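# Tie a tight knot in a rope with two arms

## Task

Using the two arms, tie the rope into a knot and pull it tight, so that the knot stays tight once the robot lets go.

## Robot and tools

Robot: two arms, left_arm and right_arm, each ending in a two-finger gripper. Calibrated base positions in the scene frame: left_arm (+0.030, +0.287, +0.036) m, quat_wxyz (+1.000, 0, 0, -0.019); right_arm (-0.045, -0.370, +0.026) m, quat_wxyz (+1.000, 0, 0, -0.027). A two-camera stand is fixed to the floor behind the arms. Loose objects may occasionally get a brief nudge.

Frames: the scene frame has its origin at table-top height, halfway between the nominal bases. +z points up, +x points out over the table, and left_arm is on the +y side. Arm names do not correspond to image sides. Reported end_effector_position (m) and end_effector_quat_wxyz are in the scene frame and may be off by a few cm, more at long reach. Offsets in commands are along each Hand target's own axes. The fingers point along the gripper's +z and open and close along its y. The reported position is the point between the pads, about 1 cm behind the fingertips.

Command rows: every moving argument is a row of 14 numbers in [-1, 1], one list covering both arms. The order is dx, dy, dz, rx, ry, rz, opening for left_arm, then the same seven for right_arm. The first six of each arm are an offset, not a pose. They are measured from that arm's Hand target at the start of the action or move, in that target's own axes. 1.0 equals 0.6 m or 180 degrees, and rx, ry, rz form a single rotation vector. Opening is absolute: +1 is fully open (0.094 m) and -1 is closed. Sending the same offset again moves the arm further. Six zeros re-request the current Hand target. Always send the opening you want, because 0 is half open, not 'unchanged'.

execute_actions(actions, cameras): actions is a list of actions. Each action has up to 15 rows, one per 1/30 s step. A short action repeats its last row for the remaining steps. Every row counts from the start pose of that action, not from the previous row. Images are returned only when actions is empty or when cameras names some. cameras is a list of names, ["all"], or [], and an unknown name rejects the call.

move(target, speed, blend, opening_speed, grip_force, blocking, cameras): drives straight paths toward target. target is one 14-number row or a list of up to 15 rows, all offsets from the same starting Hand targets. speed is in m/s, 0.002 to 2.9, default 0.25, given as one value or one per target. Rotation is capped at twice that in rad/s. blend is a corner radius in m, default 0, which means stop at each point. opening_speed is on the -1..+1 scale per second, at least 0.2; use it for slow closing. grip_force is in N per pad, 10 to 50, one value or one per arm. It persists, and lower values close slowly. blocking=false returns after about 0.5 s while the move continues. The whole move is capped at 10 s. Paths do not avoid obstacles or the other arm. Fast moves overshoot, lag and strike harder. Steer around an arm's own base, because passing near it can flip the shoulder posture. The result adds a 'move:' line giving the ending (done, off_target, moving, held, fault) and the limits that acted. paced means the commanded pose was clipped. held means a check blocked steps or the clearance check stopped the move.

wait(seconds 0 to 10, cameras): the scene runs on with the last commands held. stop(cameras): brakes a running move. zoom_image(camera, region [x0,y0,x1,y1] in pixels, at most 504x504): an enlarged crop of the newest image from cam_head_left, cam_head_right, cam_high, cam_low, cam_left_wrist or cam_right_wrist (each 672x504). finished_scene(scene): ends the scene for good, with scene set to the current scene number. Make no further call in that reply.

Reading results: Hand target is the last commanded pose after clipping, and the next offsets count from it. Grippers often stop short of the Hand target. Check where a gripper actually ended up and how it is tilted. If it is short, command the missing distance. Orientation commands are clipped to within 40 degrees of the measured orientation per step. grip_measured is on the opening scale and reads up to about 2.5 mm wide when empty. grip_effort_nm is the gripper motor's effort (negative closes) with an offset. Joint velocities may be reported as 'within noise'. Joint torques include the arm's weight, and numbers 1 to 3 wrap at ±28 N m. Tool commands shows the current gripper commands. Camera calibrations are given and are roughly accurate to within a centimetre near the image centre.

Avoid: letting the rope drop below the table surface by more than about a finger's width, or letting it leave the table. Avoid collisions or pressing between the two arms, including one gripper closing on the other's fingers. Avoid hard hits, slams, and releasing rope that is still moving. Avoid putting strain on the wrist camera cables, since cable contact counts as touching. Avoid arm fault stops. A blocked arm keeps pushing: command its target back past the gripper to relieve it. Motors overheat from holding loads, long stretched-out reach or straining toward unreachable poses. A MOTOR HOT line appears at 75 °C. At 90 °C the arm folds and stops working, and at 100 °C it collapses. Joint ranges in rad: waist -2.618 to 3.054, shoulder 0 to 3.142, elbow 0 to 3.142 (straight at 2.901), wrist pitch and yaw -1.571 to 1.571, wrist roll -2.094 to 2.094.

Each tool is called after ">>>" as name(argument=value, ...), one argument or row to a line, values as JSON.

## Session

>>> execute_actions(
  actions=[],
)

Scene clock: 0.00 s.
left_arm: end_effector_position=(+0.4271, +0.2396, +0.1413) grip_measured=+1.000 grip_effort_nm=n/a end_effector_quat_wxyz=(+0.609, +0.038, +0.792, -0.001) | right_arm: end_effector_position=(+0.3436, -0.4353, +0.1267) grip_measured=+1.000 grip_effort_nm=n/a end_effector_quat_wxyz=(+0.582, +0.103, +0.805, -0.046)
Joint positions: left_arm=[-0.128 1.568 0.355 0.951 -0.112 0.016 0.094] | right_arm=[-0.082 1.499 0.363 0.812 0.066 0.071 0.094]
Joint velocities: within noise
Joint torques (N m): no reading
Heat: left arm: 25 °C; right arm: 28 °C.
Hand target: left_arm +0.4308, +0.2390, +0.1528; +0.623, +0.036, +0.781, -0.003 | right_arm +0.3449, -0.4354, +0.1295; +0.584, +0.103, +0.804, -0.046
Tool commands: left_gripper/opening=+1.0 right_gripper/opening=+1.0
camera_calibration:
cam_left_wrist: T_world_to_cam=[[-0.0567702, -0.997546, -0.0409671, 0.269515], [-0.64698, 0.0680092, -0.759468, 0.401742], [0.760391, -0.0166103, -0.649253, -0.143086], [0, 0, 0, 1]] pos_world=[0.384021, 0.239154, 0.223253]
cam_right_wrist: T_world_to_cam=[[-0.228701, -0.972989, -0.0314317, -0.344475], [-0.649994, 0.176658, -0.739121, 0.434493], [0.72471, -0.148607, -0.672838, -0.138337], [0, 0, 0, 1]] pos_world=[0.30389, -0.432484, 0.217237]

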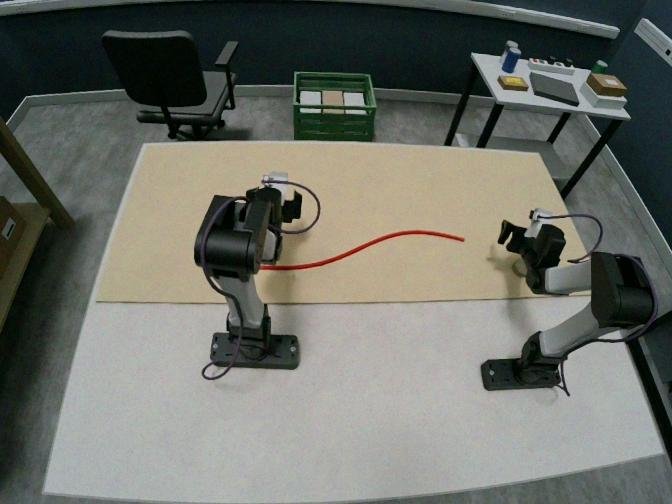

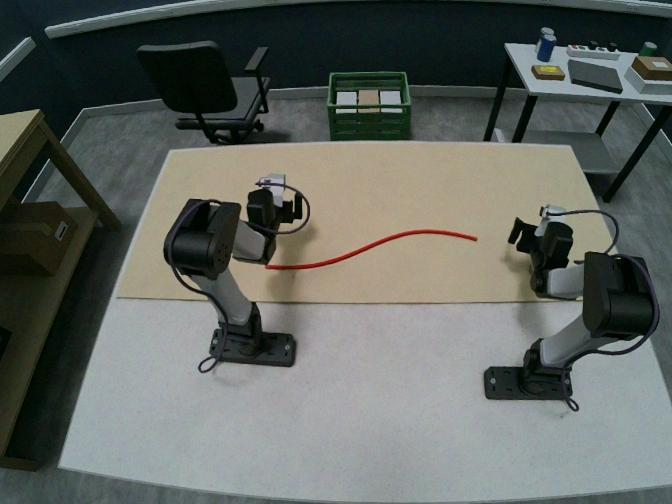

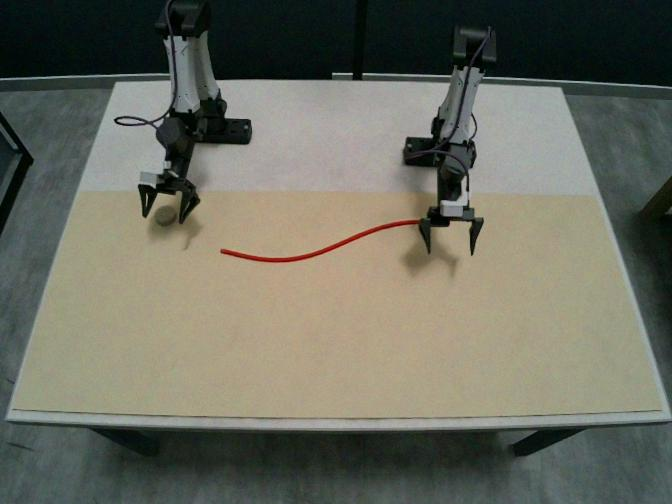

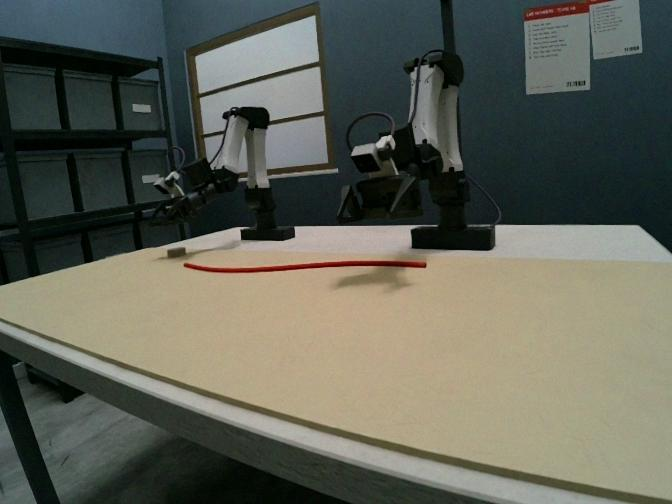

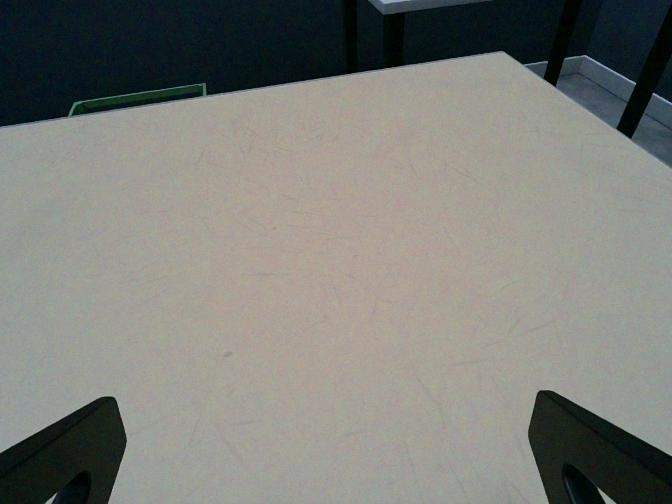

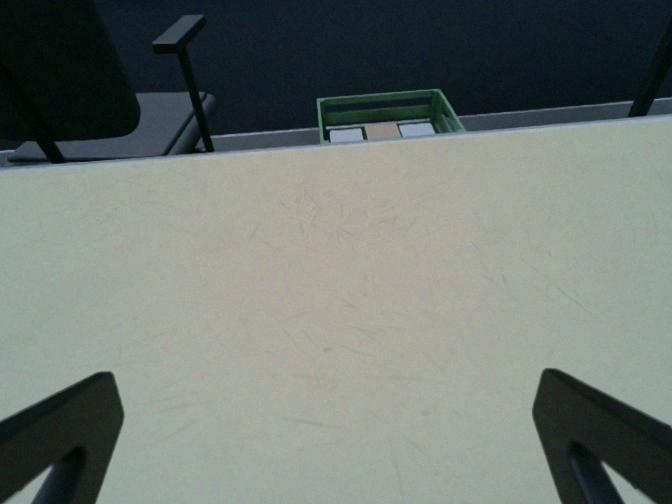

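>>> move(
  target=[0.067,0,-0.29,-0.337,0.333,-0.44,-0.3,0.033,0.284,-0.057,0.276,0.323,0.359,-0.3],
  speed=0.4,
  cameras=["cam_head_right","cam_high","cam_left_wrist","cam_right_wrist"],
)

Scene clock: 138.43 s.
left_arm: end_effector_position=(+0.2489, +0.2507, +0.1462) grip_measured=-0.298 grip_effort_nm=-0.11 end_effector_quat_wxyz=(-0.003, +0.701, -0.713, -0.005) | right_arm: end_effector_position=(+0.3439, -0.2587, +0.1309) grip_measured=-0.297 grip_effort_nm=-0.10 end_effector_quat_wxyz=(+0.009, +0.701, +0.714, +0.006)
Joint positions: left_arm=[-0.132 1.387 1.087 -1.277 -0.011 -1.723 0.033] | right_arm=[0.338 2.075 1.868 -1.345 0.009 1.836 0.033]
Joint torques (N m): left_arm=[0.21 -3.88 8.69 0.05 0.16 -0.02] | right_arm=[-0.64 -10.84 7.87 0.12 -0.13 0.13]
Heat: left arm: 38 °C; right arm: 37 °C.
Hand target: left_arm +0.2526, +0.2498, +0.1524; -0.001, +0.707, -0.707, +0.000 | right_arm +0.3446, -0.2605, +0.1294; +0.001, +0.707, +0.708, +0.000
Off the commanded pose: left_arm 0.007 m, 1 deg | right_arm 0.002 m, 1 deg.
move: done
camera_calibration:
cam_left_wrist: T_world_to_cam=[[0.999878, -0.0133951, -0.00799509, -0.243845], [-0.0087714, -0.906583, 0.421936, 0.202145], [-0.0129001, -0.421815, -0.90659, 0.327475], [0, 0, 0, 1]] pos_world=[0.249813, 0.318128, 0.209644]
cam_right_wrist: T_world_to_cam=[[-0.999532, -0.0297449, -0.00714937, 0.333489], [-0.0301304, 0.916747, 0.398331, 0.236043], [-0.00529412, 0.39836, -0.917214, 0.315128], [0, 0, 0, 1]] pos_world=[0.342113, -0.332007, 0.197401]
Images, in order (width x height): cam_head_right 672x504, cam_high 672x504, cam_left_wrist 672x504, cam_right_wrist 672x504.

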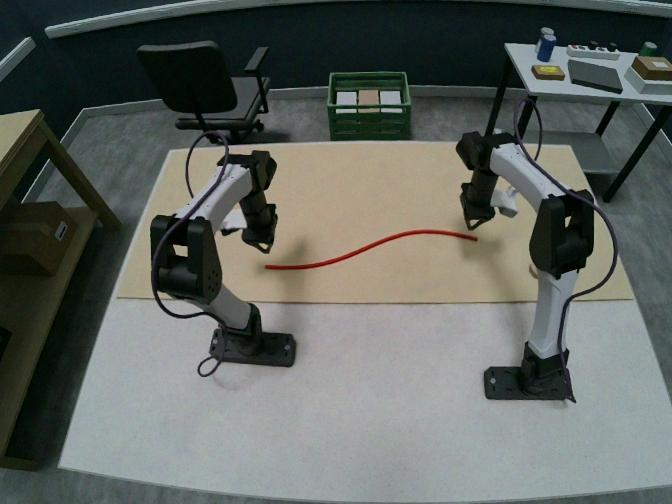

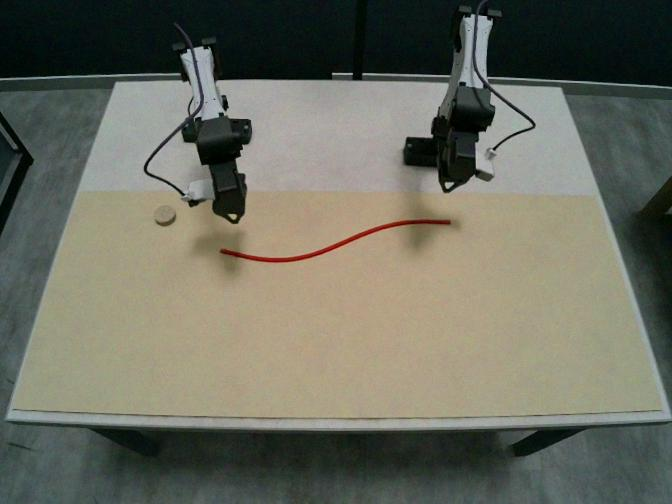

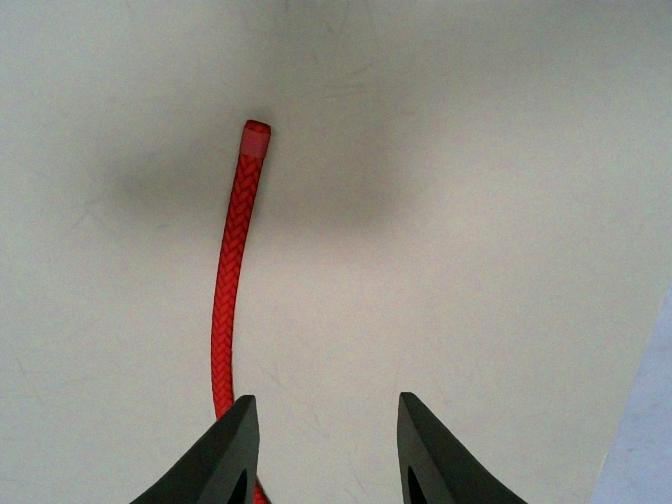

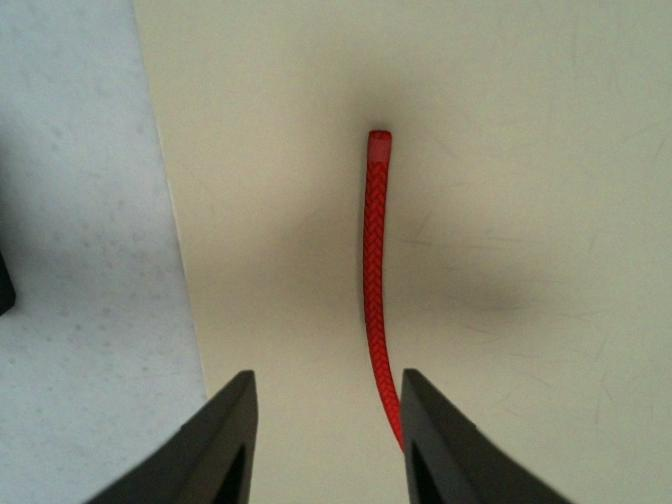

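>>> move(
  target=[0.01,0,0.14,0,0,0,-0.3,0,0,0.11,0,0,0,-0.3],
  cameras=["cam_low","cam_high","cam_left_wrist","cam_right_wrist"],
)

>>> zoom_image(
  camera="cam_high",
  region=[160, 150, 500, 300],
)

Scene clock: 186.17 s.
left_arm: end_effector_position=(+0.2509, +0.2472, +0.0710) grip_measured=-0.298 grip_effort_nm=-0.11 end_effector_quat_wxyz=(-0.002, +0.706, -0.708, -0.004) | right_arm: end_effector_position=(+0.3418, -0.2591, +0.0687) grip_measured=-0.297 grip_effort_nm=-0.10 end_effector_quat_wxyz=(+0.003, +0.701, +0.713, -0.003)
Joint positions: left_arm=[-0.144 1.462 0.844 -0.957 -0.008 -1.749 0.033] | right_arm=[0.338 2.109 1.672 -1.137 0.008 1.836 0.033]
Joint torques (N m): left_arm=[-0.95 -4.1 5.2 0.35 0.15 -0.01] | right_arm=[-0.61 -11.88 5.35 0.52 -0.14 0.11]
Heat: left arm: 32 °C; right arm: 35 °C.
Hand target: left_arm +0.2528, +0.2439, +0.0683; -0.001, +0.707, -0.707, +0.000 | right_arm +0.3446, -0.2606, +0.0633; +0.001, +0.707, +0.708, +0.000
Off the commanded pose: left_arm 0.005 m, 1 deg | right_arm 0.006 m, 1 deg.
move: done
camera_calibration:
cam_left_wrist: T_world_to_cam=[[0.999975, 0.00060823, -0.00706475, -0.250079], [0.0035493, -0.905454, 0.42443, 0.22713], [-0.00613865, -0.424444, -0.905433, 0.256801], [0, 0, 0, 1]] pos_world=[0.250843, 0.314806, 0.134348]
cam_right_wrist: T_world_to_cam=[[-0.999474, -0.0293309, 0.013831, 0.329536], [-0.0215034, 0.918705, 0.394358, 0.259004], [-0.0242734, 0.393853, -0.918853, 0.263601], [0, 0, 0, 1]] pos_world=[0.34133, -0.332103, 0.135513]
Images, in order (width x height): cam_high 672x504, cam_low 672x504, cam_left_wrist 672x504, cam_right_wrist 672x504.

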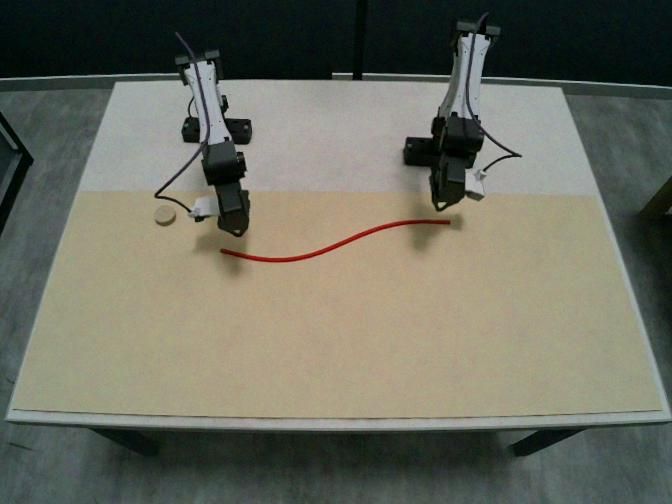

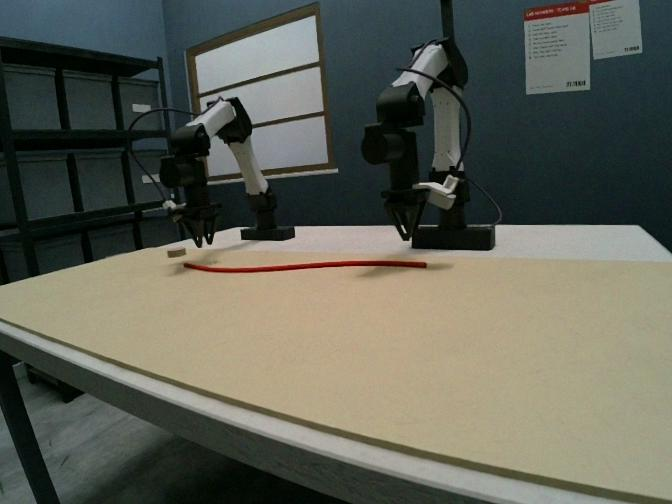

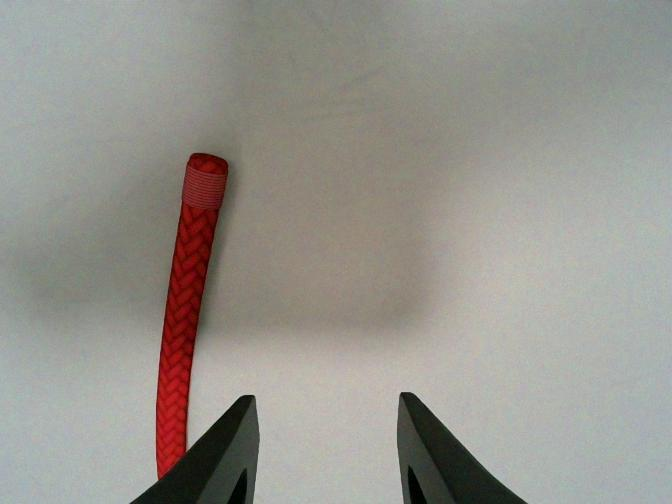

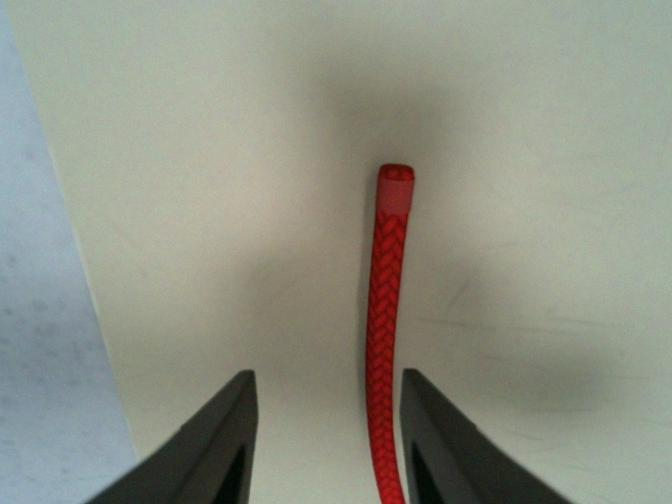

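Scaled by 1.482 from the camera's 672x504 image, which has a finer 960x720 frame.

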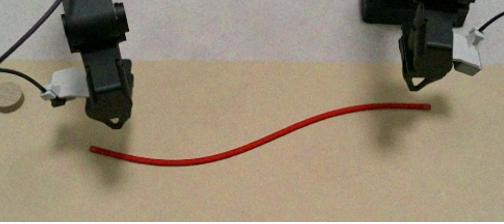

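>>> move(
  target=[
    [-0.008,-0.028,0.02,0,0,0,-0.2,0.018,0.079,0.02,0,0,0,-0.2],
    [-0.008,-0.028,0.09,0,0,0,-0.2,0.018,0.079,0.086,0,0,0,-0.2],
  ],
  speed=[0.25,0.1],
  cameras=["cam_low","cam_left_wrist","cam_right_wrist"],
)

Scene clock: 236.43 s.
left_arm: end_effector_position=(+0.2646, +0.2488, +0.0168) grip_measured=-0.202 grip_effort_nm=0.12 end_effector_quat_wxyz=(+0.002, +0.707, -0.707, -0.009) | right_arm: end_effector_position=(+0.3871, -0.2486, +0.0206) grip_measured=-0.203 grip_effort_nm=0.18 end_effector_quat_wxyz=(+0.001, +0.703, +0.711, -0.006)
Joint positions: left_arm=[-0.126 1.64 0.772 -0.72 -0.008 -1.735 0.037] | right_arm=[0.332 2.351 1.877 -1.107 0.008 1.836 0.037]
Joint torques (N m): left_arm=[0.18 -5.11 4.52 0.45 0.13 0.16] | right_arm=[-0.62 -13.3 5.2 0.66 -0.13 0.03]
Heat: left arm: 31 °C; right arm: 38 °C.
Hand target: left_arm +0.2696, +0.2487, +0.0144; -0.001, +0.707, -0.707, +0.000 | right_arm +0.3921, -0.2498, +0.0118; +0.001, +0.707, +0.708, +0.000
Off the commanded pose: left_arm 0.006 m, 1 deg | right_arm 0.010 m, 1 deg.
move: done
camera_calibration:
cam_left_wrist: T_world_to_cam=[[0.999791, 0.00415223, -0.0199951, -0.264778], [0.0122181, -0.906165, 0.422749, 0.249589], [-0.0163635, -0.422905, -0.906026, 0.210775], [0, 0, 0, 1]] pos_world=[0.265122, 0.316405, 0.08016]
cam_right_wrist: T_world_to_cam=[[-0.999495, -0.0236028, 0.0212902, 0.377095], [-0.0133446, 0.919489, 0.39289, 0.266206], [-0.0288494, 0.392407, -0.919339, 0.217694], [0, 0, 0, 1]] pos_world=[0.386737, -0.321298, 0.0875168]
Images, in order (width x height): cam_low 672x504, cam_left_wrist 672x504, cam_right_wrist 672x504.

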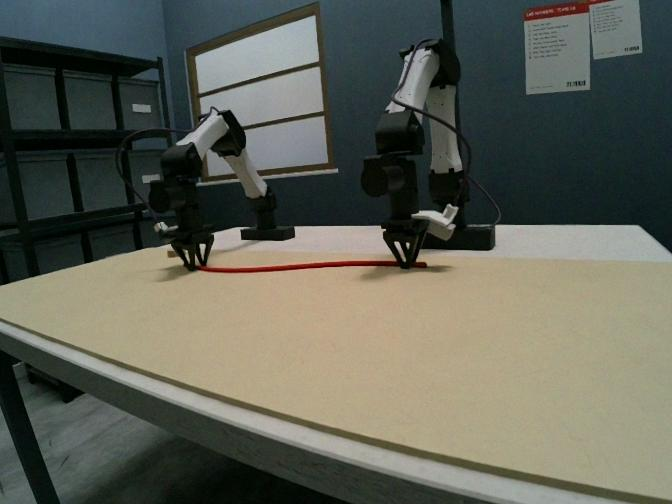

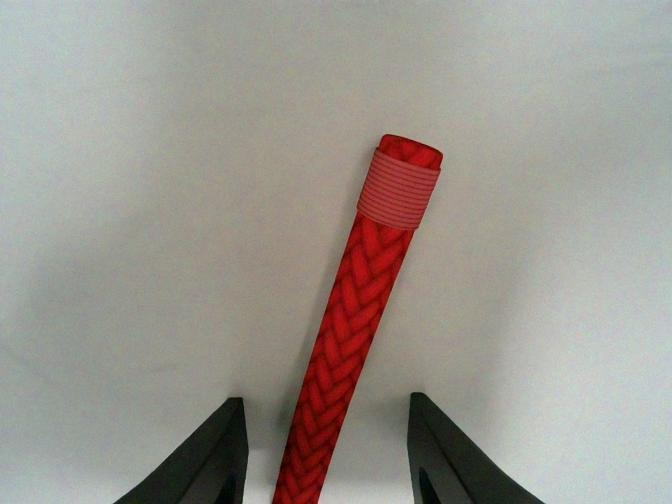

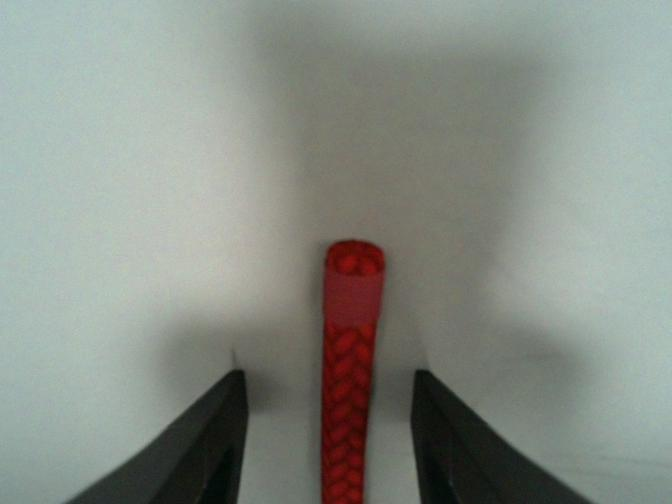

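>>> move(
  target=[
    [0,0,0.006,0,0,0,-0.2,0,0,0.014,0,0,0,-0.2],
    [0,0,0.006,0,0,0,-1,0,0,0.014,0,0,0,-1],
  ],
  speed=0.1,
  cameras=["cam_left_wrist"],
)

Scene clock: 279.43 s.
left_arm: end_effector_position=(+0.2682, +0.2482, +0.0155) grip_measured=-0.832 grip_effort_nm=-1.02 end_effector_quat_wxyz=(-0.002, +0.707, -0.707, -0.004) | right_arm: end_effector_position=(+0.3914, -0.2473, +0.0186) grip_measured=-0.812 grip_effort_nm=-0.99 end_effector_quat_wxyz=(+0.006, +0.703, +0.711, +0.002)
Joint positions: left_arm=[-0.126 1.646 0.772 -0.702 -0.008 -1.735 0.008] | right_arm=[0.332 2.351 1.869 -1.079 0.008 1.836 0.009]
Joint torques (N m): left_arm=[0.21 -4.67 3.81 0.46 0.14 0.18] | right_arm=[-0.62 -12.46 4.36 0.7 -0.13 0.03]
Heat: left arm: 30 °C; right arm: 44 °C.
Hand target: left_arm +0.2697, +0.2487, +0.0108; -0.001, +0.707, -0.707, +0.000 | right_arm +0.3921, -0.2498, +0.0034; +0.001, +0.707, +0.708, +0.000
Off the commanded pose: left_arm 0.005 m, 1 deg | right_arm 0.015 m, 1 deg.
move: off_target (right_arm); target 2's new opening was sent with right_arm's hand 0.016 m and 1 deg from that target
camera_calibration:
cam_left_wrist: T_world_to_cam=[[0.99996, 0.00406982, -0.00792765, -0.268698], [0.00705149, -0.905314, 0.424684, 0.250656], [-0.00544863, -0.424724, -0.905307, 0.206924], [0, 0, 0, 1]] pos_world=[0.268048, 0.315901, 0.0787499]
Images, in order (width x height): cam_left_wrist 672x504.

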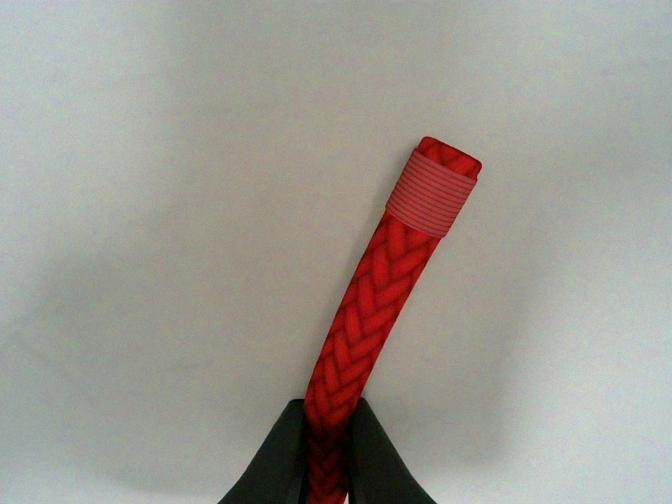

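>>> move(
  target=[
    [0,0,-0.082,0,0,0,-1,0,0,-0.014,0,0,0,-1],
    [0.048,-0.15,-0.082,0,0,0.25,-1,0,0,-0.014,0,0,0,-1],
    [0.2145,-0.3,-0.082,0,0,0.555,-1,0,0,-0.014,0,0,0,-1],
    [0.381,-0.317,-0.082,0,0,0.833,-1,0,0,-0.014,0,0,0,-1],
    [0.481,-0.184,-0.082,0,0,-0.805,-1,0,0,-0.014,0,0,0,-1],
    [0.548,-0.067,-0.082,0,0,-0.694,-1,0,0,-0.014,0,0,0,-1],
    [0.548,-0.067,-0.014,0,0,-0.694,-1,0,0,-0.014,0,0,0,-1],
  ],
  speed=0.4,
  blend=[0.02,0.03,0.03,0.03,0.03,0.01,0],
  cameras=["cam_head_right","cam_high","cam_left_wrist"],
)

Scene clock: 297.97 s.
left_arm: end_effector_position=(+0.2990, -0.0704, +0.0179) grip_measured=-0.833 grip_effort_nm=-1.03 end_effector_quat_wxyz=(-0.034, +0.953, +0.302, -0.008) | right_arm: end_effector_position=(+0.3914, -0.2473, +0.0186) grip_measured=-0.812 grip_effort_nm=-1.00 end_effector_quat_wxyz=(+0.006, +0.703, +0.711, +0.002)
Joint positions: left_arm=[-0.889 2.424 1.953 -1.169 -0.008 1.6 0.008] | right_arm=[0.332 2.351 1.869 -1.079 0.008 1.836 0.009]
Joint torques (N m): left_arm=[0.36 -14.06 4.03 0.71 0.23 0.24] | right_arm=[-0.62 -13.31 5.94 0.39 -0.13 0.03]
Heat: left arm: 30 °C; right arm: 45 °C.
Hand target: left_arm +0.3102, -0.0800, +0.0189; +0.000, +0.954, +0.301, +0.001 | right_arm +0.3921, -0.2498, +0.0118; +0.001, +0.707, +0.708, +0.000
Off the commanded pose: left_arm 0.015 m, 4 deg | right_arm 0.007 m, 1 deg.
move: off_target (left_arm)
camera_calibration:
cam_left_wrist: T_world_to_cam=[[-0.578901, 0.812742, 0.0657609, 0.229509], [0.749084, 0.49823, 0.436622, -0.162326], [0.322097, 0.302022, -0.897238, 0.0271012], [0, 0, 0, 1]] pos_world=[0.24573, -0.113841, 0.0800989]
Images, in order (width x height): cam_head_right 672x504, cam_high 672x504, cam_left_wrist 672x504.

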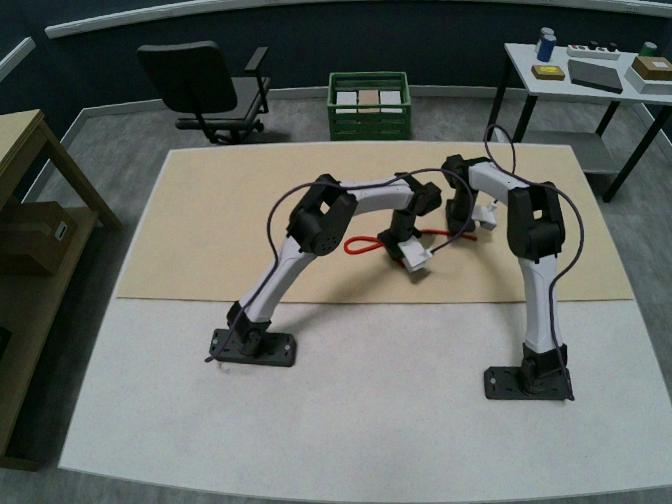

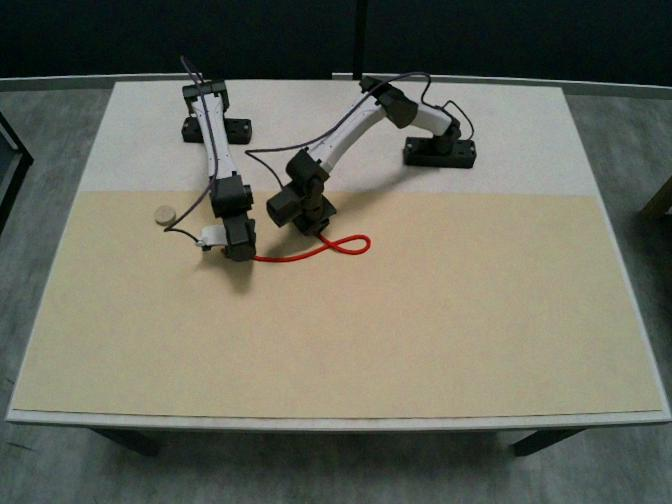

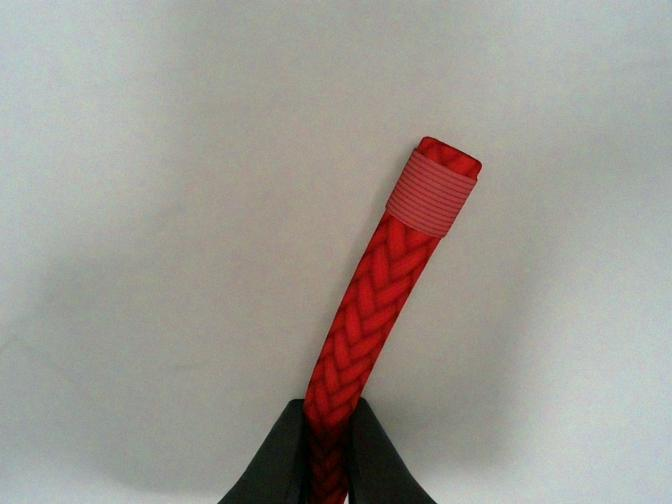

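>>> move(
  target=[
    [0,0,0,0,0,0,-0.3,0,0,0,0,0,0,-0.3],
    [0,0,-0.15,0,0,0,-0.3,0,0,-0.18,0,0,0,-0.3],
    [0.126,-0.136,-0.183,0,0,-0.5,-0.3,0,0,-0.183,0,0,-0.2,-0.3],
    [0.251,-0.272,-0.183,0,0,0.694,-0.3,0.267,-0.153,-0.183,0,0,-0.694,-0.3],
  ],
  speed=0.4,
  blend=[0,0.03,0.04,0],
  opening_speed=2,
  cameras=["cam_head_left","cam_high","cam_left_wrist","cam_right_wrist"],
)

>>> zoom_image(
  camera="cam_high",
  region=[200, 180, 420, 300],
)

Scene clock: 359.57 s.
left_arm: end_effector_position=(+0.3359, +0.1404, +0.1183) grip_measured=-0.302 grip_effort_nm=0.11 end_effector_quat_wxyz=(+0.006, +0.701, -0.713, -0.023) | right_arm: end_effector_position=(+0.2960, -0.0956, +0.1107) grip_measured=-0.303 grip_effort_nm=0.18 end_effector_quat_wxyz=(-0.017, -0.296, +0.955, -0.011)
Joint positions: left_arm=[-0.409 1.884 1.506 -1.24 -0.004 -2 0.033] | right_arm=[0.736 2.302 2.152 -1.461 0.007 0.081 0.033]
Joint torques (N m): left_arm=[-0.01 -12.44 5.34 0.25 0.1 -0.04] | right_arm=[0.39 -15.83 7.84 0.38 -0.17 -0.08]
Heat: left arm: 40 °C; right arm: 50 °C.
Hand target: left_arm +0.3398, +0.1399, +0.1291; -0.001, +0.707, -0.707, +0.000 | right_arm +0.3000, -0.0895, +0.1213; +0.000, -0.301, +0.954, -0.001
Off the commanded pose: left_arm 0.011 m, 3 deg | right_arm 0.013 m, 2 deg.
move: off_target (left_arm, right_arm)
camera_calibration:
cam_left_wrist: T_world_to_cam=[[0.998879, -0.0130023, -0.0455098, -0.327852], [0.00681902, -0.911962, 0.410218, 0.111622], [-0.0468369, -0.410069, -0.910851, 0.267085], [0, 0, 0, 1]] pos_world=[0.339233, 0.207056, 0.182565]
cam_right_wrist: T_world_to_cam=[[0.574824, -0.817953, 0.0230407, -0.254419], [-0.741245, -0.508577, 0.438069, 0.162924], [-0.346602, -0.268891, -0.898646, 0.266437], [0, 0, 0, 1]] pos_world=[0.35936, -0.0536006, 0.173922]
Images, in order (width x height): cam_head_left 672x504, cam_high 672x504, cam_left_wrist 672x504, cam_right_wrist 672x504.

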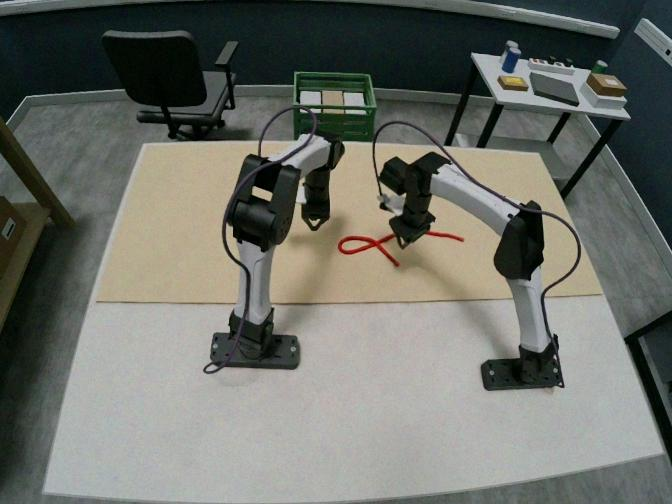

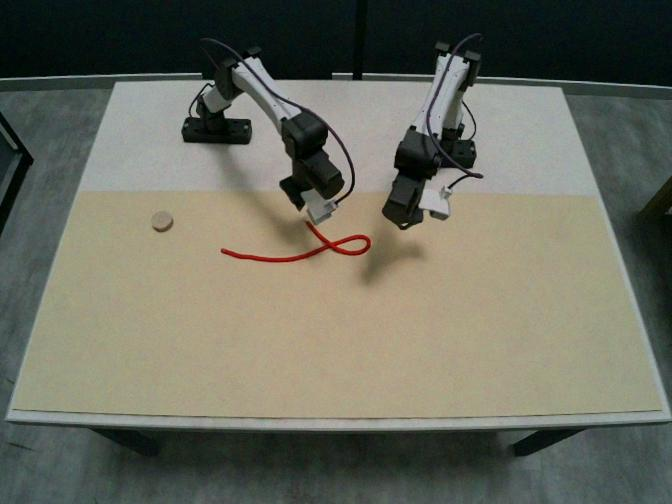

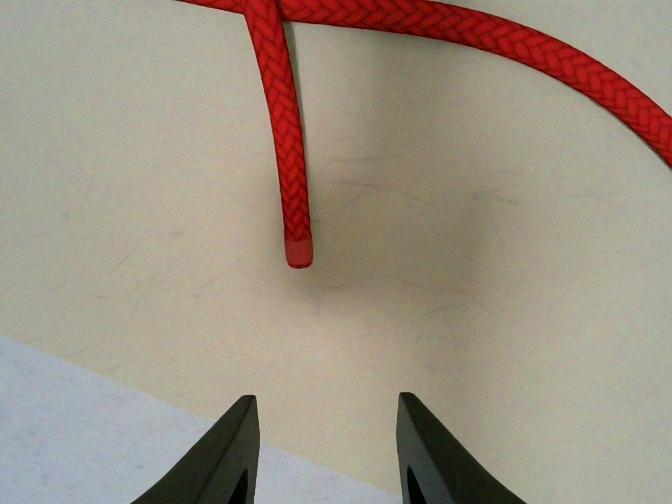

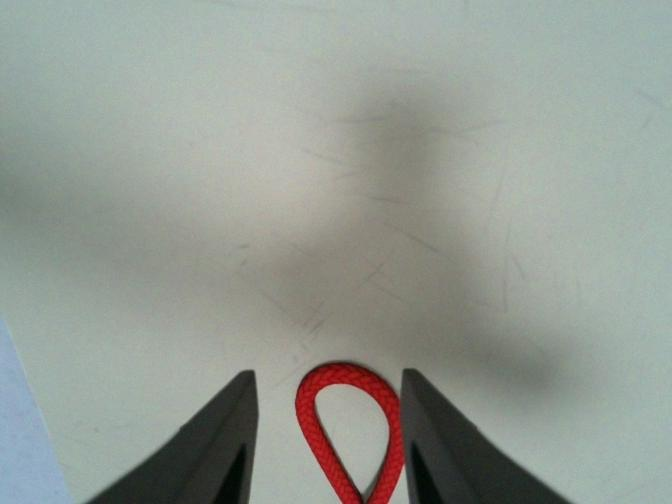

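Scaled by 2.291 from the camera's 672x504 image, which has a finer 960x720 frame.

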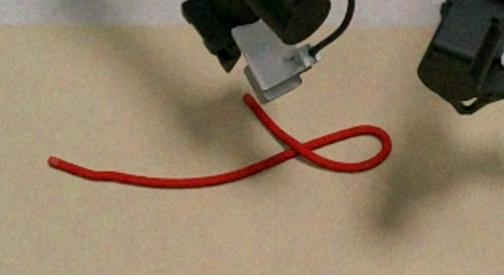

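>>> move(
  target=[
    [0,0,0,0,0,0,-0.3,-0.035,0.0205,0.05,0,0,0,-0.3],
    [0,0,0,0,0,0,-0.3,-0.035,0.0205,0.165,0,0,0,-0.3],
    [0,0,0,0,0,0,-0.3,-0.035,0.0205,0.165,0,0,0,-1],
    [0,0,0,0,0,0,-0.3,-0.035,0.0205,0.1,0,0,0,-1],
    [0,0,0,0,0,0,-0.3,-0.122,0.136,0.1,0,0,0.611,-1],
    [0,0,0,0,0,0,-0.3,-0.122,0.136,0.163,0,0,0.611,-1],
  ],
  speed=[0.3,0.15,0.3,0.3,0.5,0.15],
  blend=[0.01,0,0,0.02,0.005,0],
  cameras=["cam_high","cam_left_wrist","cam_right_wrist"],
)

>>> zoom_image(
  camera="cam_high",
  region=[200, 180, 420, 300],
)

Scene clock: 394.87 s.
left_arm: end_effector_position=(+0.3359, +0.1404, +0.1183) grip_measured=-0.302 grip_effort_nm=0.11 end_effector_quat_wxyz=(+0.006, +0.701, -0.713, -0.023) | right_arm: end_effector_position=(+0.3193, +0.0159, +0.0681) grip_measured=-0.986 grip_effort_nm=-0.73 end_effector_quat_wxyz=(+0.014, +0.524, +0.850, +0.053)
Joint positions: left_arm=[-0.409 1.884 1.506 -1.24 -0.004 -2.001 0.033] | right_arm=[0.872 2.711 2.733 -1.483 0.007 1.921 0.001]
Joint torques (N m): left_arm=[-0.01 -12.49 5.27 0.23 0.11 -0.01] | right_arm=[0.02 -17.32 5.74 0.55 -0.07 -0.06]
Heat: left arm: 43 °C; right arm: 54 °C.
Hand target: left_arm +0.3398, +0.1399, +0.1291; -0.001, +0.707, -0.707, +0.000 | right_arm +0.3195, +0.0153, +0.0679; +0.014, +0.522, +0.851, +0.052 (not the last commanded pose)
Off the commanded pose: left_arm 0.011 m, 3 deg | right_arm 0.045 m, 13 deg.
move: held (right_arm; a check stopped the path), off_target (left_arm); path passed 4 of 6 targets; blend cut to 0.0195 m at target 4; limits=held
pose unreachable (right arm): on one or more control steps of this call, first in action 0 (counted from 0), this arm could not follow its commanded pose, so it was not sent that pose on those steps. It may still have moved: this result reports where it is.
cause: moving toward the commanded pose would bring a part of the arm too close to another arm (this arm's wrist (the part past joint 4) and the left arm's gripper housing, at the place that arm is still heading or pushing toward).
camera_calibration:
cam_left_wrist: T_world_to_cam=[[0.998893, -0.0121973, -0.0454364, -0.328038], [0.00752265, -0.911966, 0.410196, 0.111388], [-0.0464397, -0.410084, -0.910865, 0.266955], [0, 0, 0, 1]] pos_world=[0.339234, 0.207055, 0.182564]
cam_right_wrist: T_world_to_cam=[[-0.884853, -0.456758, -0.0916888, 0.29252], [-0.449202, 0.784336, 0.427826, 0.142513], [-0.123498, 0.41975, -0.899199, 0.184055], [0, 0, 0, 1]] pos_world=[0.345585, -0.0554243, 0.131352]
Images, in order (width x height): cam_high 672x504, cam_left_wrist 672x504, cam_right_wrist 672x504.

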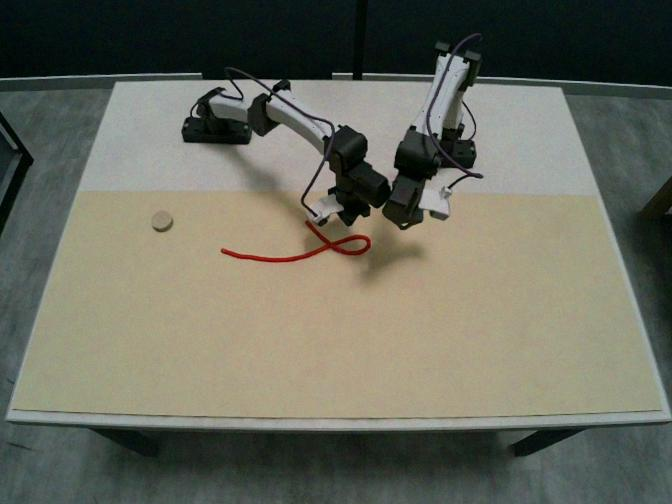

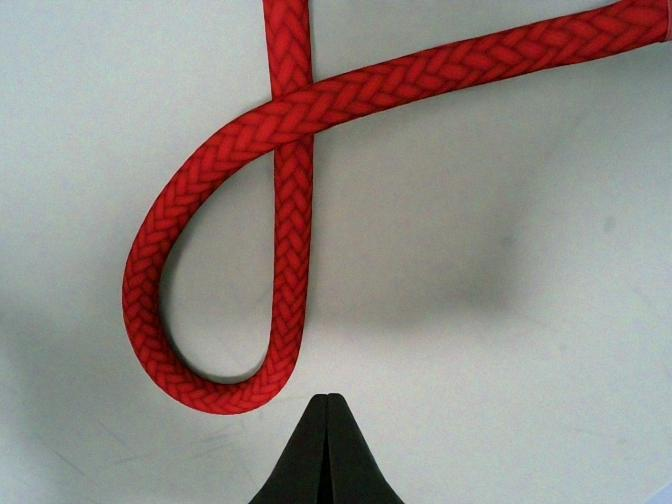

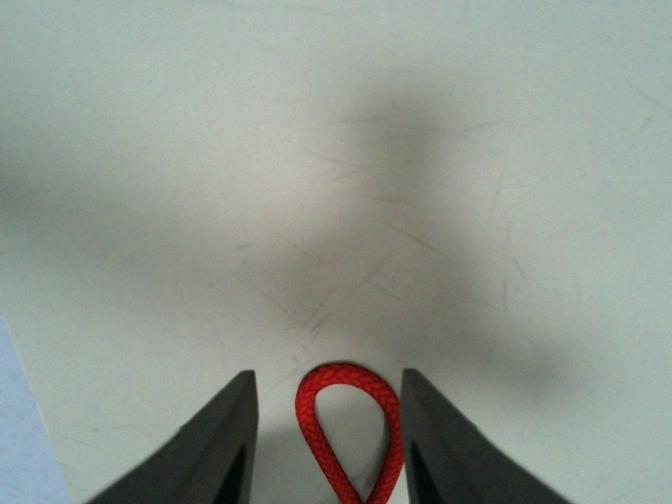

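Scaled by 2.291 from the camera's 672x504 image, which has a finer 960x720 frame.

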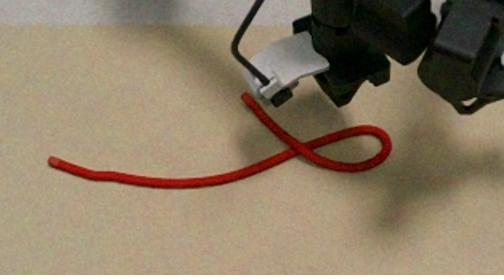

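>>> move(
  target=[-0.133,0,0,0,0,0,-0.3,-0.118,-0.076,0.005,0.033,0.021,-0.544,-0.3],
  speed=0.4,
  cameras=["cam_left_wrist"],
)

Scene clock: 412.23 s.
left_arm: end_effector_position=(+0.3357, +0.2191, +0.1203) grip_measured=-0.302 grip_effort_nm=0.11 end_effector_quat_wxyz=(+0.010, +0.707, -0.707, -0.020) | right_arm: end_effector_position=(+0.3037, -0.0693, +0.0419) grip_measured=-0.303 grip_effort_nm=0.18 end_effector_quat_wxyz=(-0.026, -0.300, +0.954, -0.009)
Joint positions: left_arm=[-0.181 1.783 1.385 -1.218 -0.004 -1.791 0.033] | right_arm=[0.766 2.445 2.129 -1.31 -0.004 0.102 0.033]
Joint torques (N m): left_arm=[0.13 -11.28 5.29 0.28 0.1 0.15] | right_arm=[-0.5 -19.85 5.03 0.53 -0.07 -0.11]
Heat: left arm: 44 °C; right arm: 59 °C.
Hand target: left_arm +0.3398, +0.2198, +0.1291; -0.001, +0.708, -0.707, +0.000 | right_arm +0.3115, -0.0680, +0.0580; +0.000, -0.300, +0.954, +0.000
Off the commanded pose: left_arm 0.010 m, 3 deg | right_arm 0.018 m, 3 deg.
move: off_target (left_arm, right_arm)
camera_calibration:
cam_left_wrist: T_world_to_cam=[[0.998884, 0.00545727, -0.0469146, -0.330526], [0.0246402, -0.907629, 0.419049, 0.174571], [-0.0402942, -0.419737, -0.906751, 0.300574], [0, 0, 0, 1]] pos_world=[0.337967, 0.286412, 0.183885]
Images, in order (width x height): cam_left_wrist 672x504.

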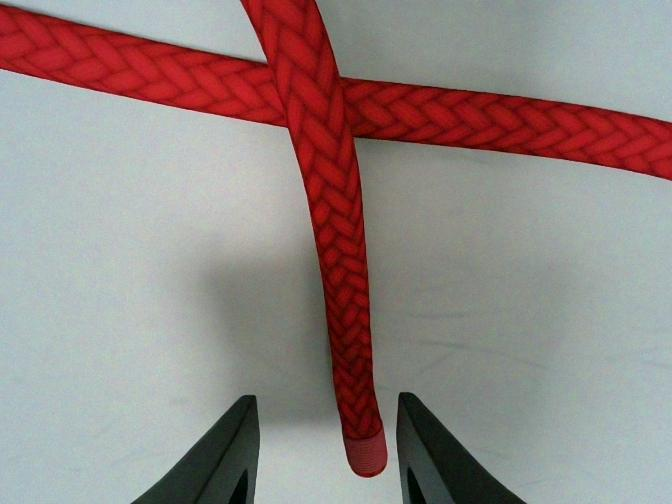

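>>> move(
  target=[0,0,0,0,0,0,-0.3,0,0,0.058,0,0,0,-0.3],
  speed=0.12,
  cameras=["cam_left_wrist"],
)

Scene clock: 423.43 s.
left_arm: end_effector_position=(+0.3357, +0.2191, +0.1203) grip_measured=-0.302 grip_effort_nm=0.11 end_effector_quat_wxyz=(+0.010, +0.707, -0.707, -0.020) | right_arm: end_effector_position=(+0.3012, -0.0715, +0.0189) grip_measured=-0.303 grip_effort_nm=0.18 end_effector_quat_wxyz=(-0.026, -0.300, +0.954, -0.009)
Joint positions: left_arm=[-0.181 1.783 1.385 -1.218 -0.004 -1.791 0.033] | right_arm=[0.766 2.442 2.032 -1.215 -0.004 0.102 0.033]
Joint torques (N m): left_arm=[0.14 -11.29 5.35 0.28 0.09 0.16] | right_arm=[-0.54 -17.61 4.49 0.83 -0.06 -0.1]
Heat: left arm: 43 °C; right arm: 58 °C.
Hand target: left_arm +0.3398, +0.2198, +0.1291; -0.001, +0.708, -0.707, +0.000 | right_arm +0.3114, -0.0680, +0.0232; +0.000, -0.300, +0.954, +0.000
Off the commanded pose: left_arm 0.010 m, 3 deg | right_arm 0.012 m, 3 deg.
move: off_target (left_arm, right_arm)
camera_calibration:
cam_left_wrist: T_world_to_cam=[[0.998884, 0.00545727, -0.0469146, -0.330526], [0.0246402, -0.907629, 0.419049, 0.174571], [-0.0402942, -0.419737, -0.906751, 0.300574], [0, 0, 0, 1]] pos_world=[0.337967, 0.286412, 0.183885]
Images, in order (width x height): cam_left_wrist 672x504.

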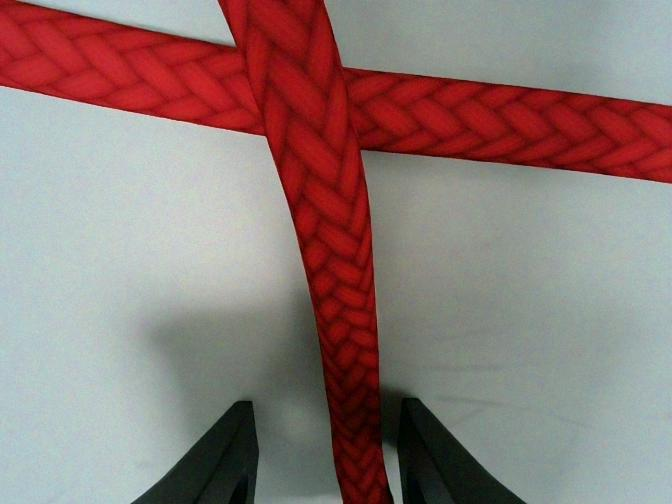

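>>> move(
  target=[
    [0,0,0,0,0,0,-0.3,0,0,0.006,0,0,0,-1],
    [0,0,0,0,0,0,-0.3,0,0,-0.065,0,0,0,-1],
    [0,0,0,0,0,0,-0.3,-0.096,0.116,-0.065,0,0,0.611,-1],
    [0,0,0,0,0,0,-0.3,-0.096,0.116,-0.002,0,0,0.611,-1],
  ],
  speed=[0.2,0.2,0.4,0.12],
  blend=[0,0.02,0.005,0],
  cameras=["cam_high","cam_left_wrist","cam_right_wrist"],
)

>>> zoom_image(
  camera="cam_high",
  region=[200, 180, 420, 300],
)

Scene clock: 439.87 s.
left_arm: end_effector_position=(+0.3357, +0.2191, +0.1203) grip_measured=-0.302 grip_effort_nm=0.11 end_effector_quat_wxyz=(+0.010, +0.707, -0.707, -0.020) | right_arm: end_effector_position=(+0.3182, +0.0167, +0.0260) grip_measured=-0.808 grip_effort_nm=-0.99 end_effector_quat_wxyz=(+0.001, +0.589, +0.808, +0.025)
Joint positions: left_arm=[-0.181 1.783 1.385 -1.218 -0.004 -1.791 0.033] | right_arm=[0.871 2.853 2.85 -1.519 -0.005 2.077 0.009]
Joint torques (N m): left_arm=[0.09 -11.29 5.35 0.28 0.11 0.17] | right_arm=[0.38 -16.51 7.17 0.5 -0.16 0.11]
Heat: left arm: 42 °C; right arm: 61 °C.
Hand target: left_arm +0.3398, +0.2198, +0.1291; -0.001, +0.708, -0.707, +0.000 | right_arm +0.3187, +0.0222, +0.0244; +0.000, +0.609, +0.793, +0.000
Off the commanded pose: left_arm 0.010 m, 3 deg | right_arm 0.006 m, 4 deg.
elbow stopped short (right arm): the move would have taken joint 3 (elbow) straighter than the controller allows.
joint sent to its limit (right arm) — joint 6 (wrist roll), upper limit. The joint targets are off in orientation, not in position.
move: off_target (left_arm, right_arm)
camera_calibration:
cam_left_wrist: T_world_to_cam=[[0.998884, 0.00545727, -0.0469146, -0.330526], [0.0246402, -0.907629, 0.419049, 0.174571], [-0.0402942, -0.419737, -0.906751, 0.300574], [0, 0, 0, 1]] pos_world=[0.337967, 0.286412, 0.183885]
cam_right_wrist: T_world_to_cam=[[-0.948374, -0.315934, -0.027799, 0.30422], [-0.297014, 0.853994, 0.427173, 0.109753], [-0.111218, 0.413377, -0.903742, 0.141986], [0, 0, 0, 1]] pos_world=[0.336904, -0.0563091, 0.089892]
Images, in order (width x height): cam_high 672x504, cam_left_wrist 672x504, cam_right_wrist 672x504.

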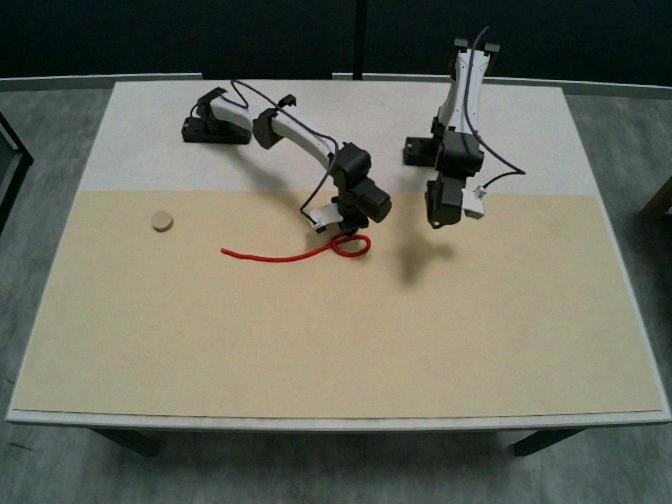

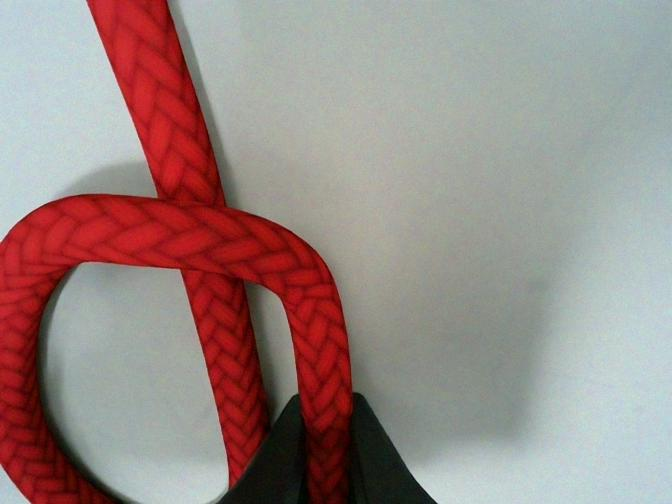

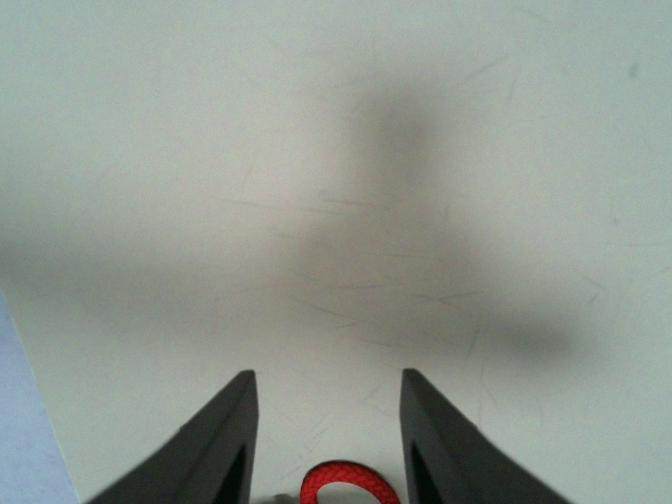

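Scaled by 2.291 from the camera's 672x504 image, which has a finer 960x720 frame.

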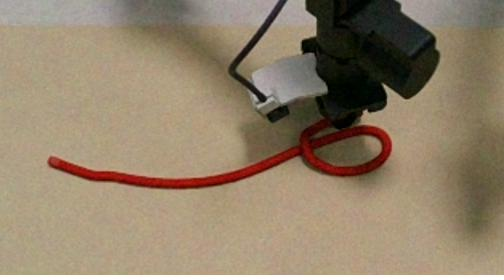

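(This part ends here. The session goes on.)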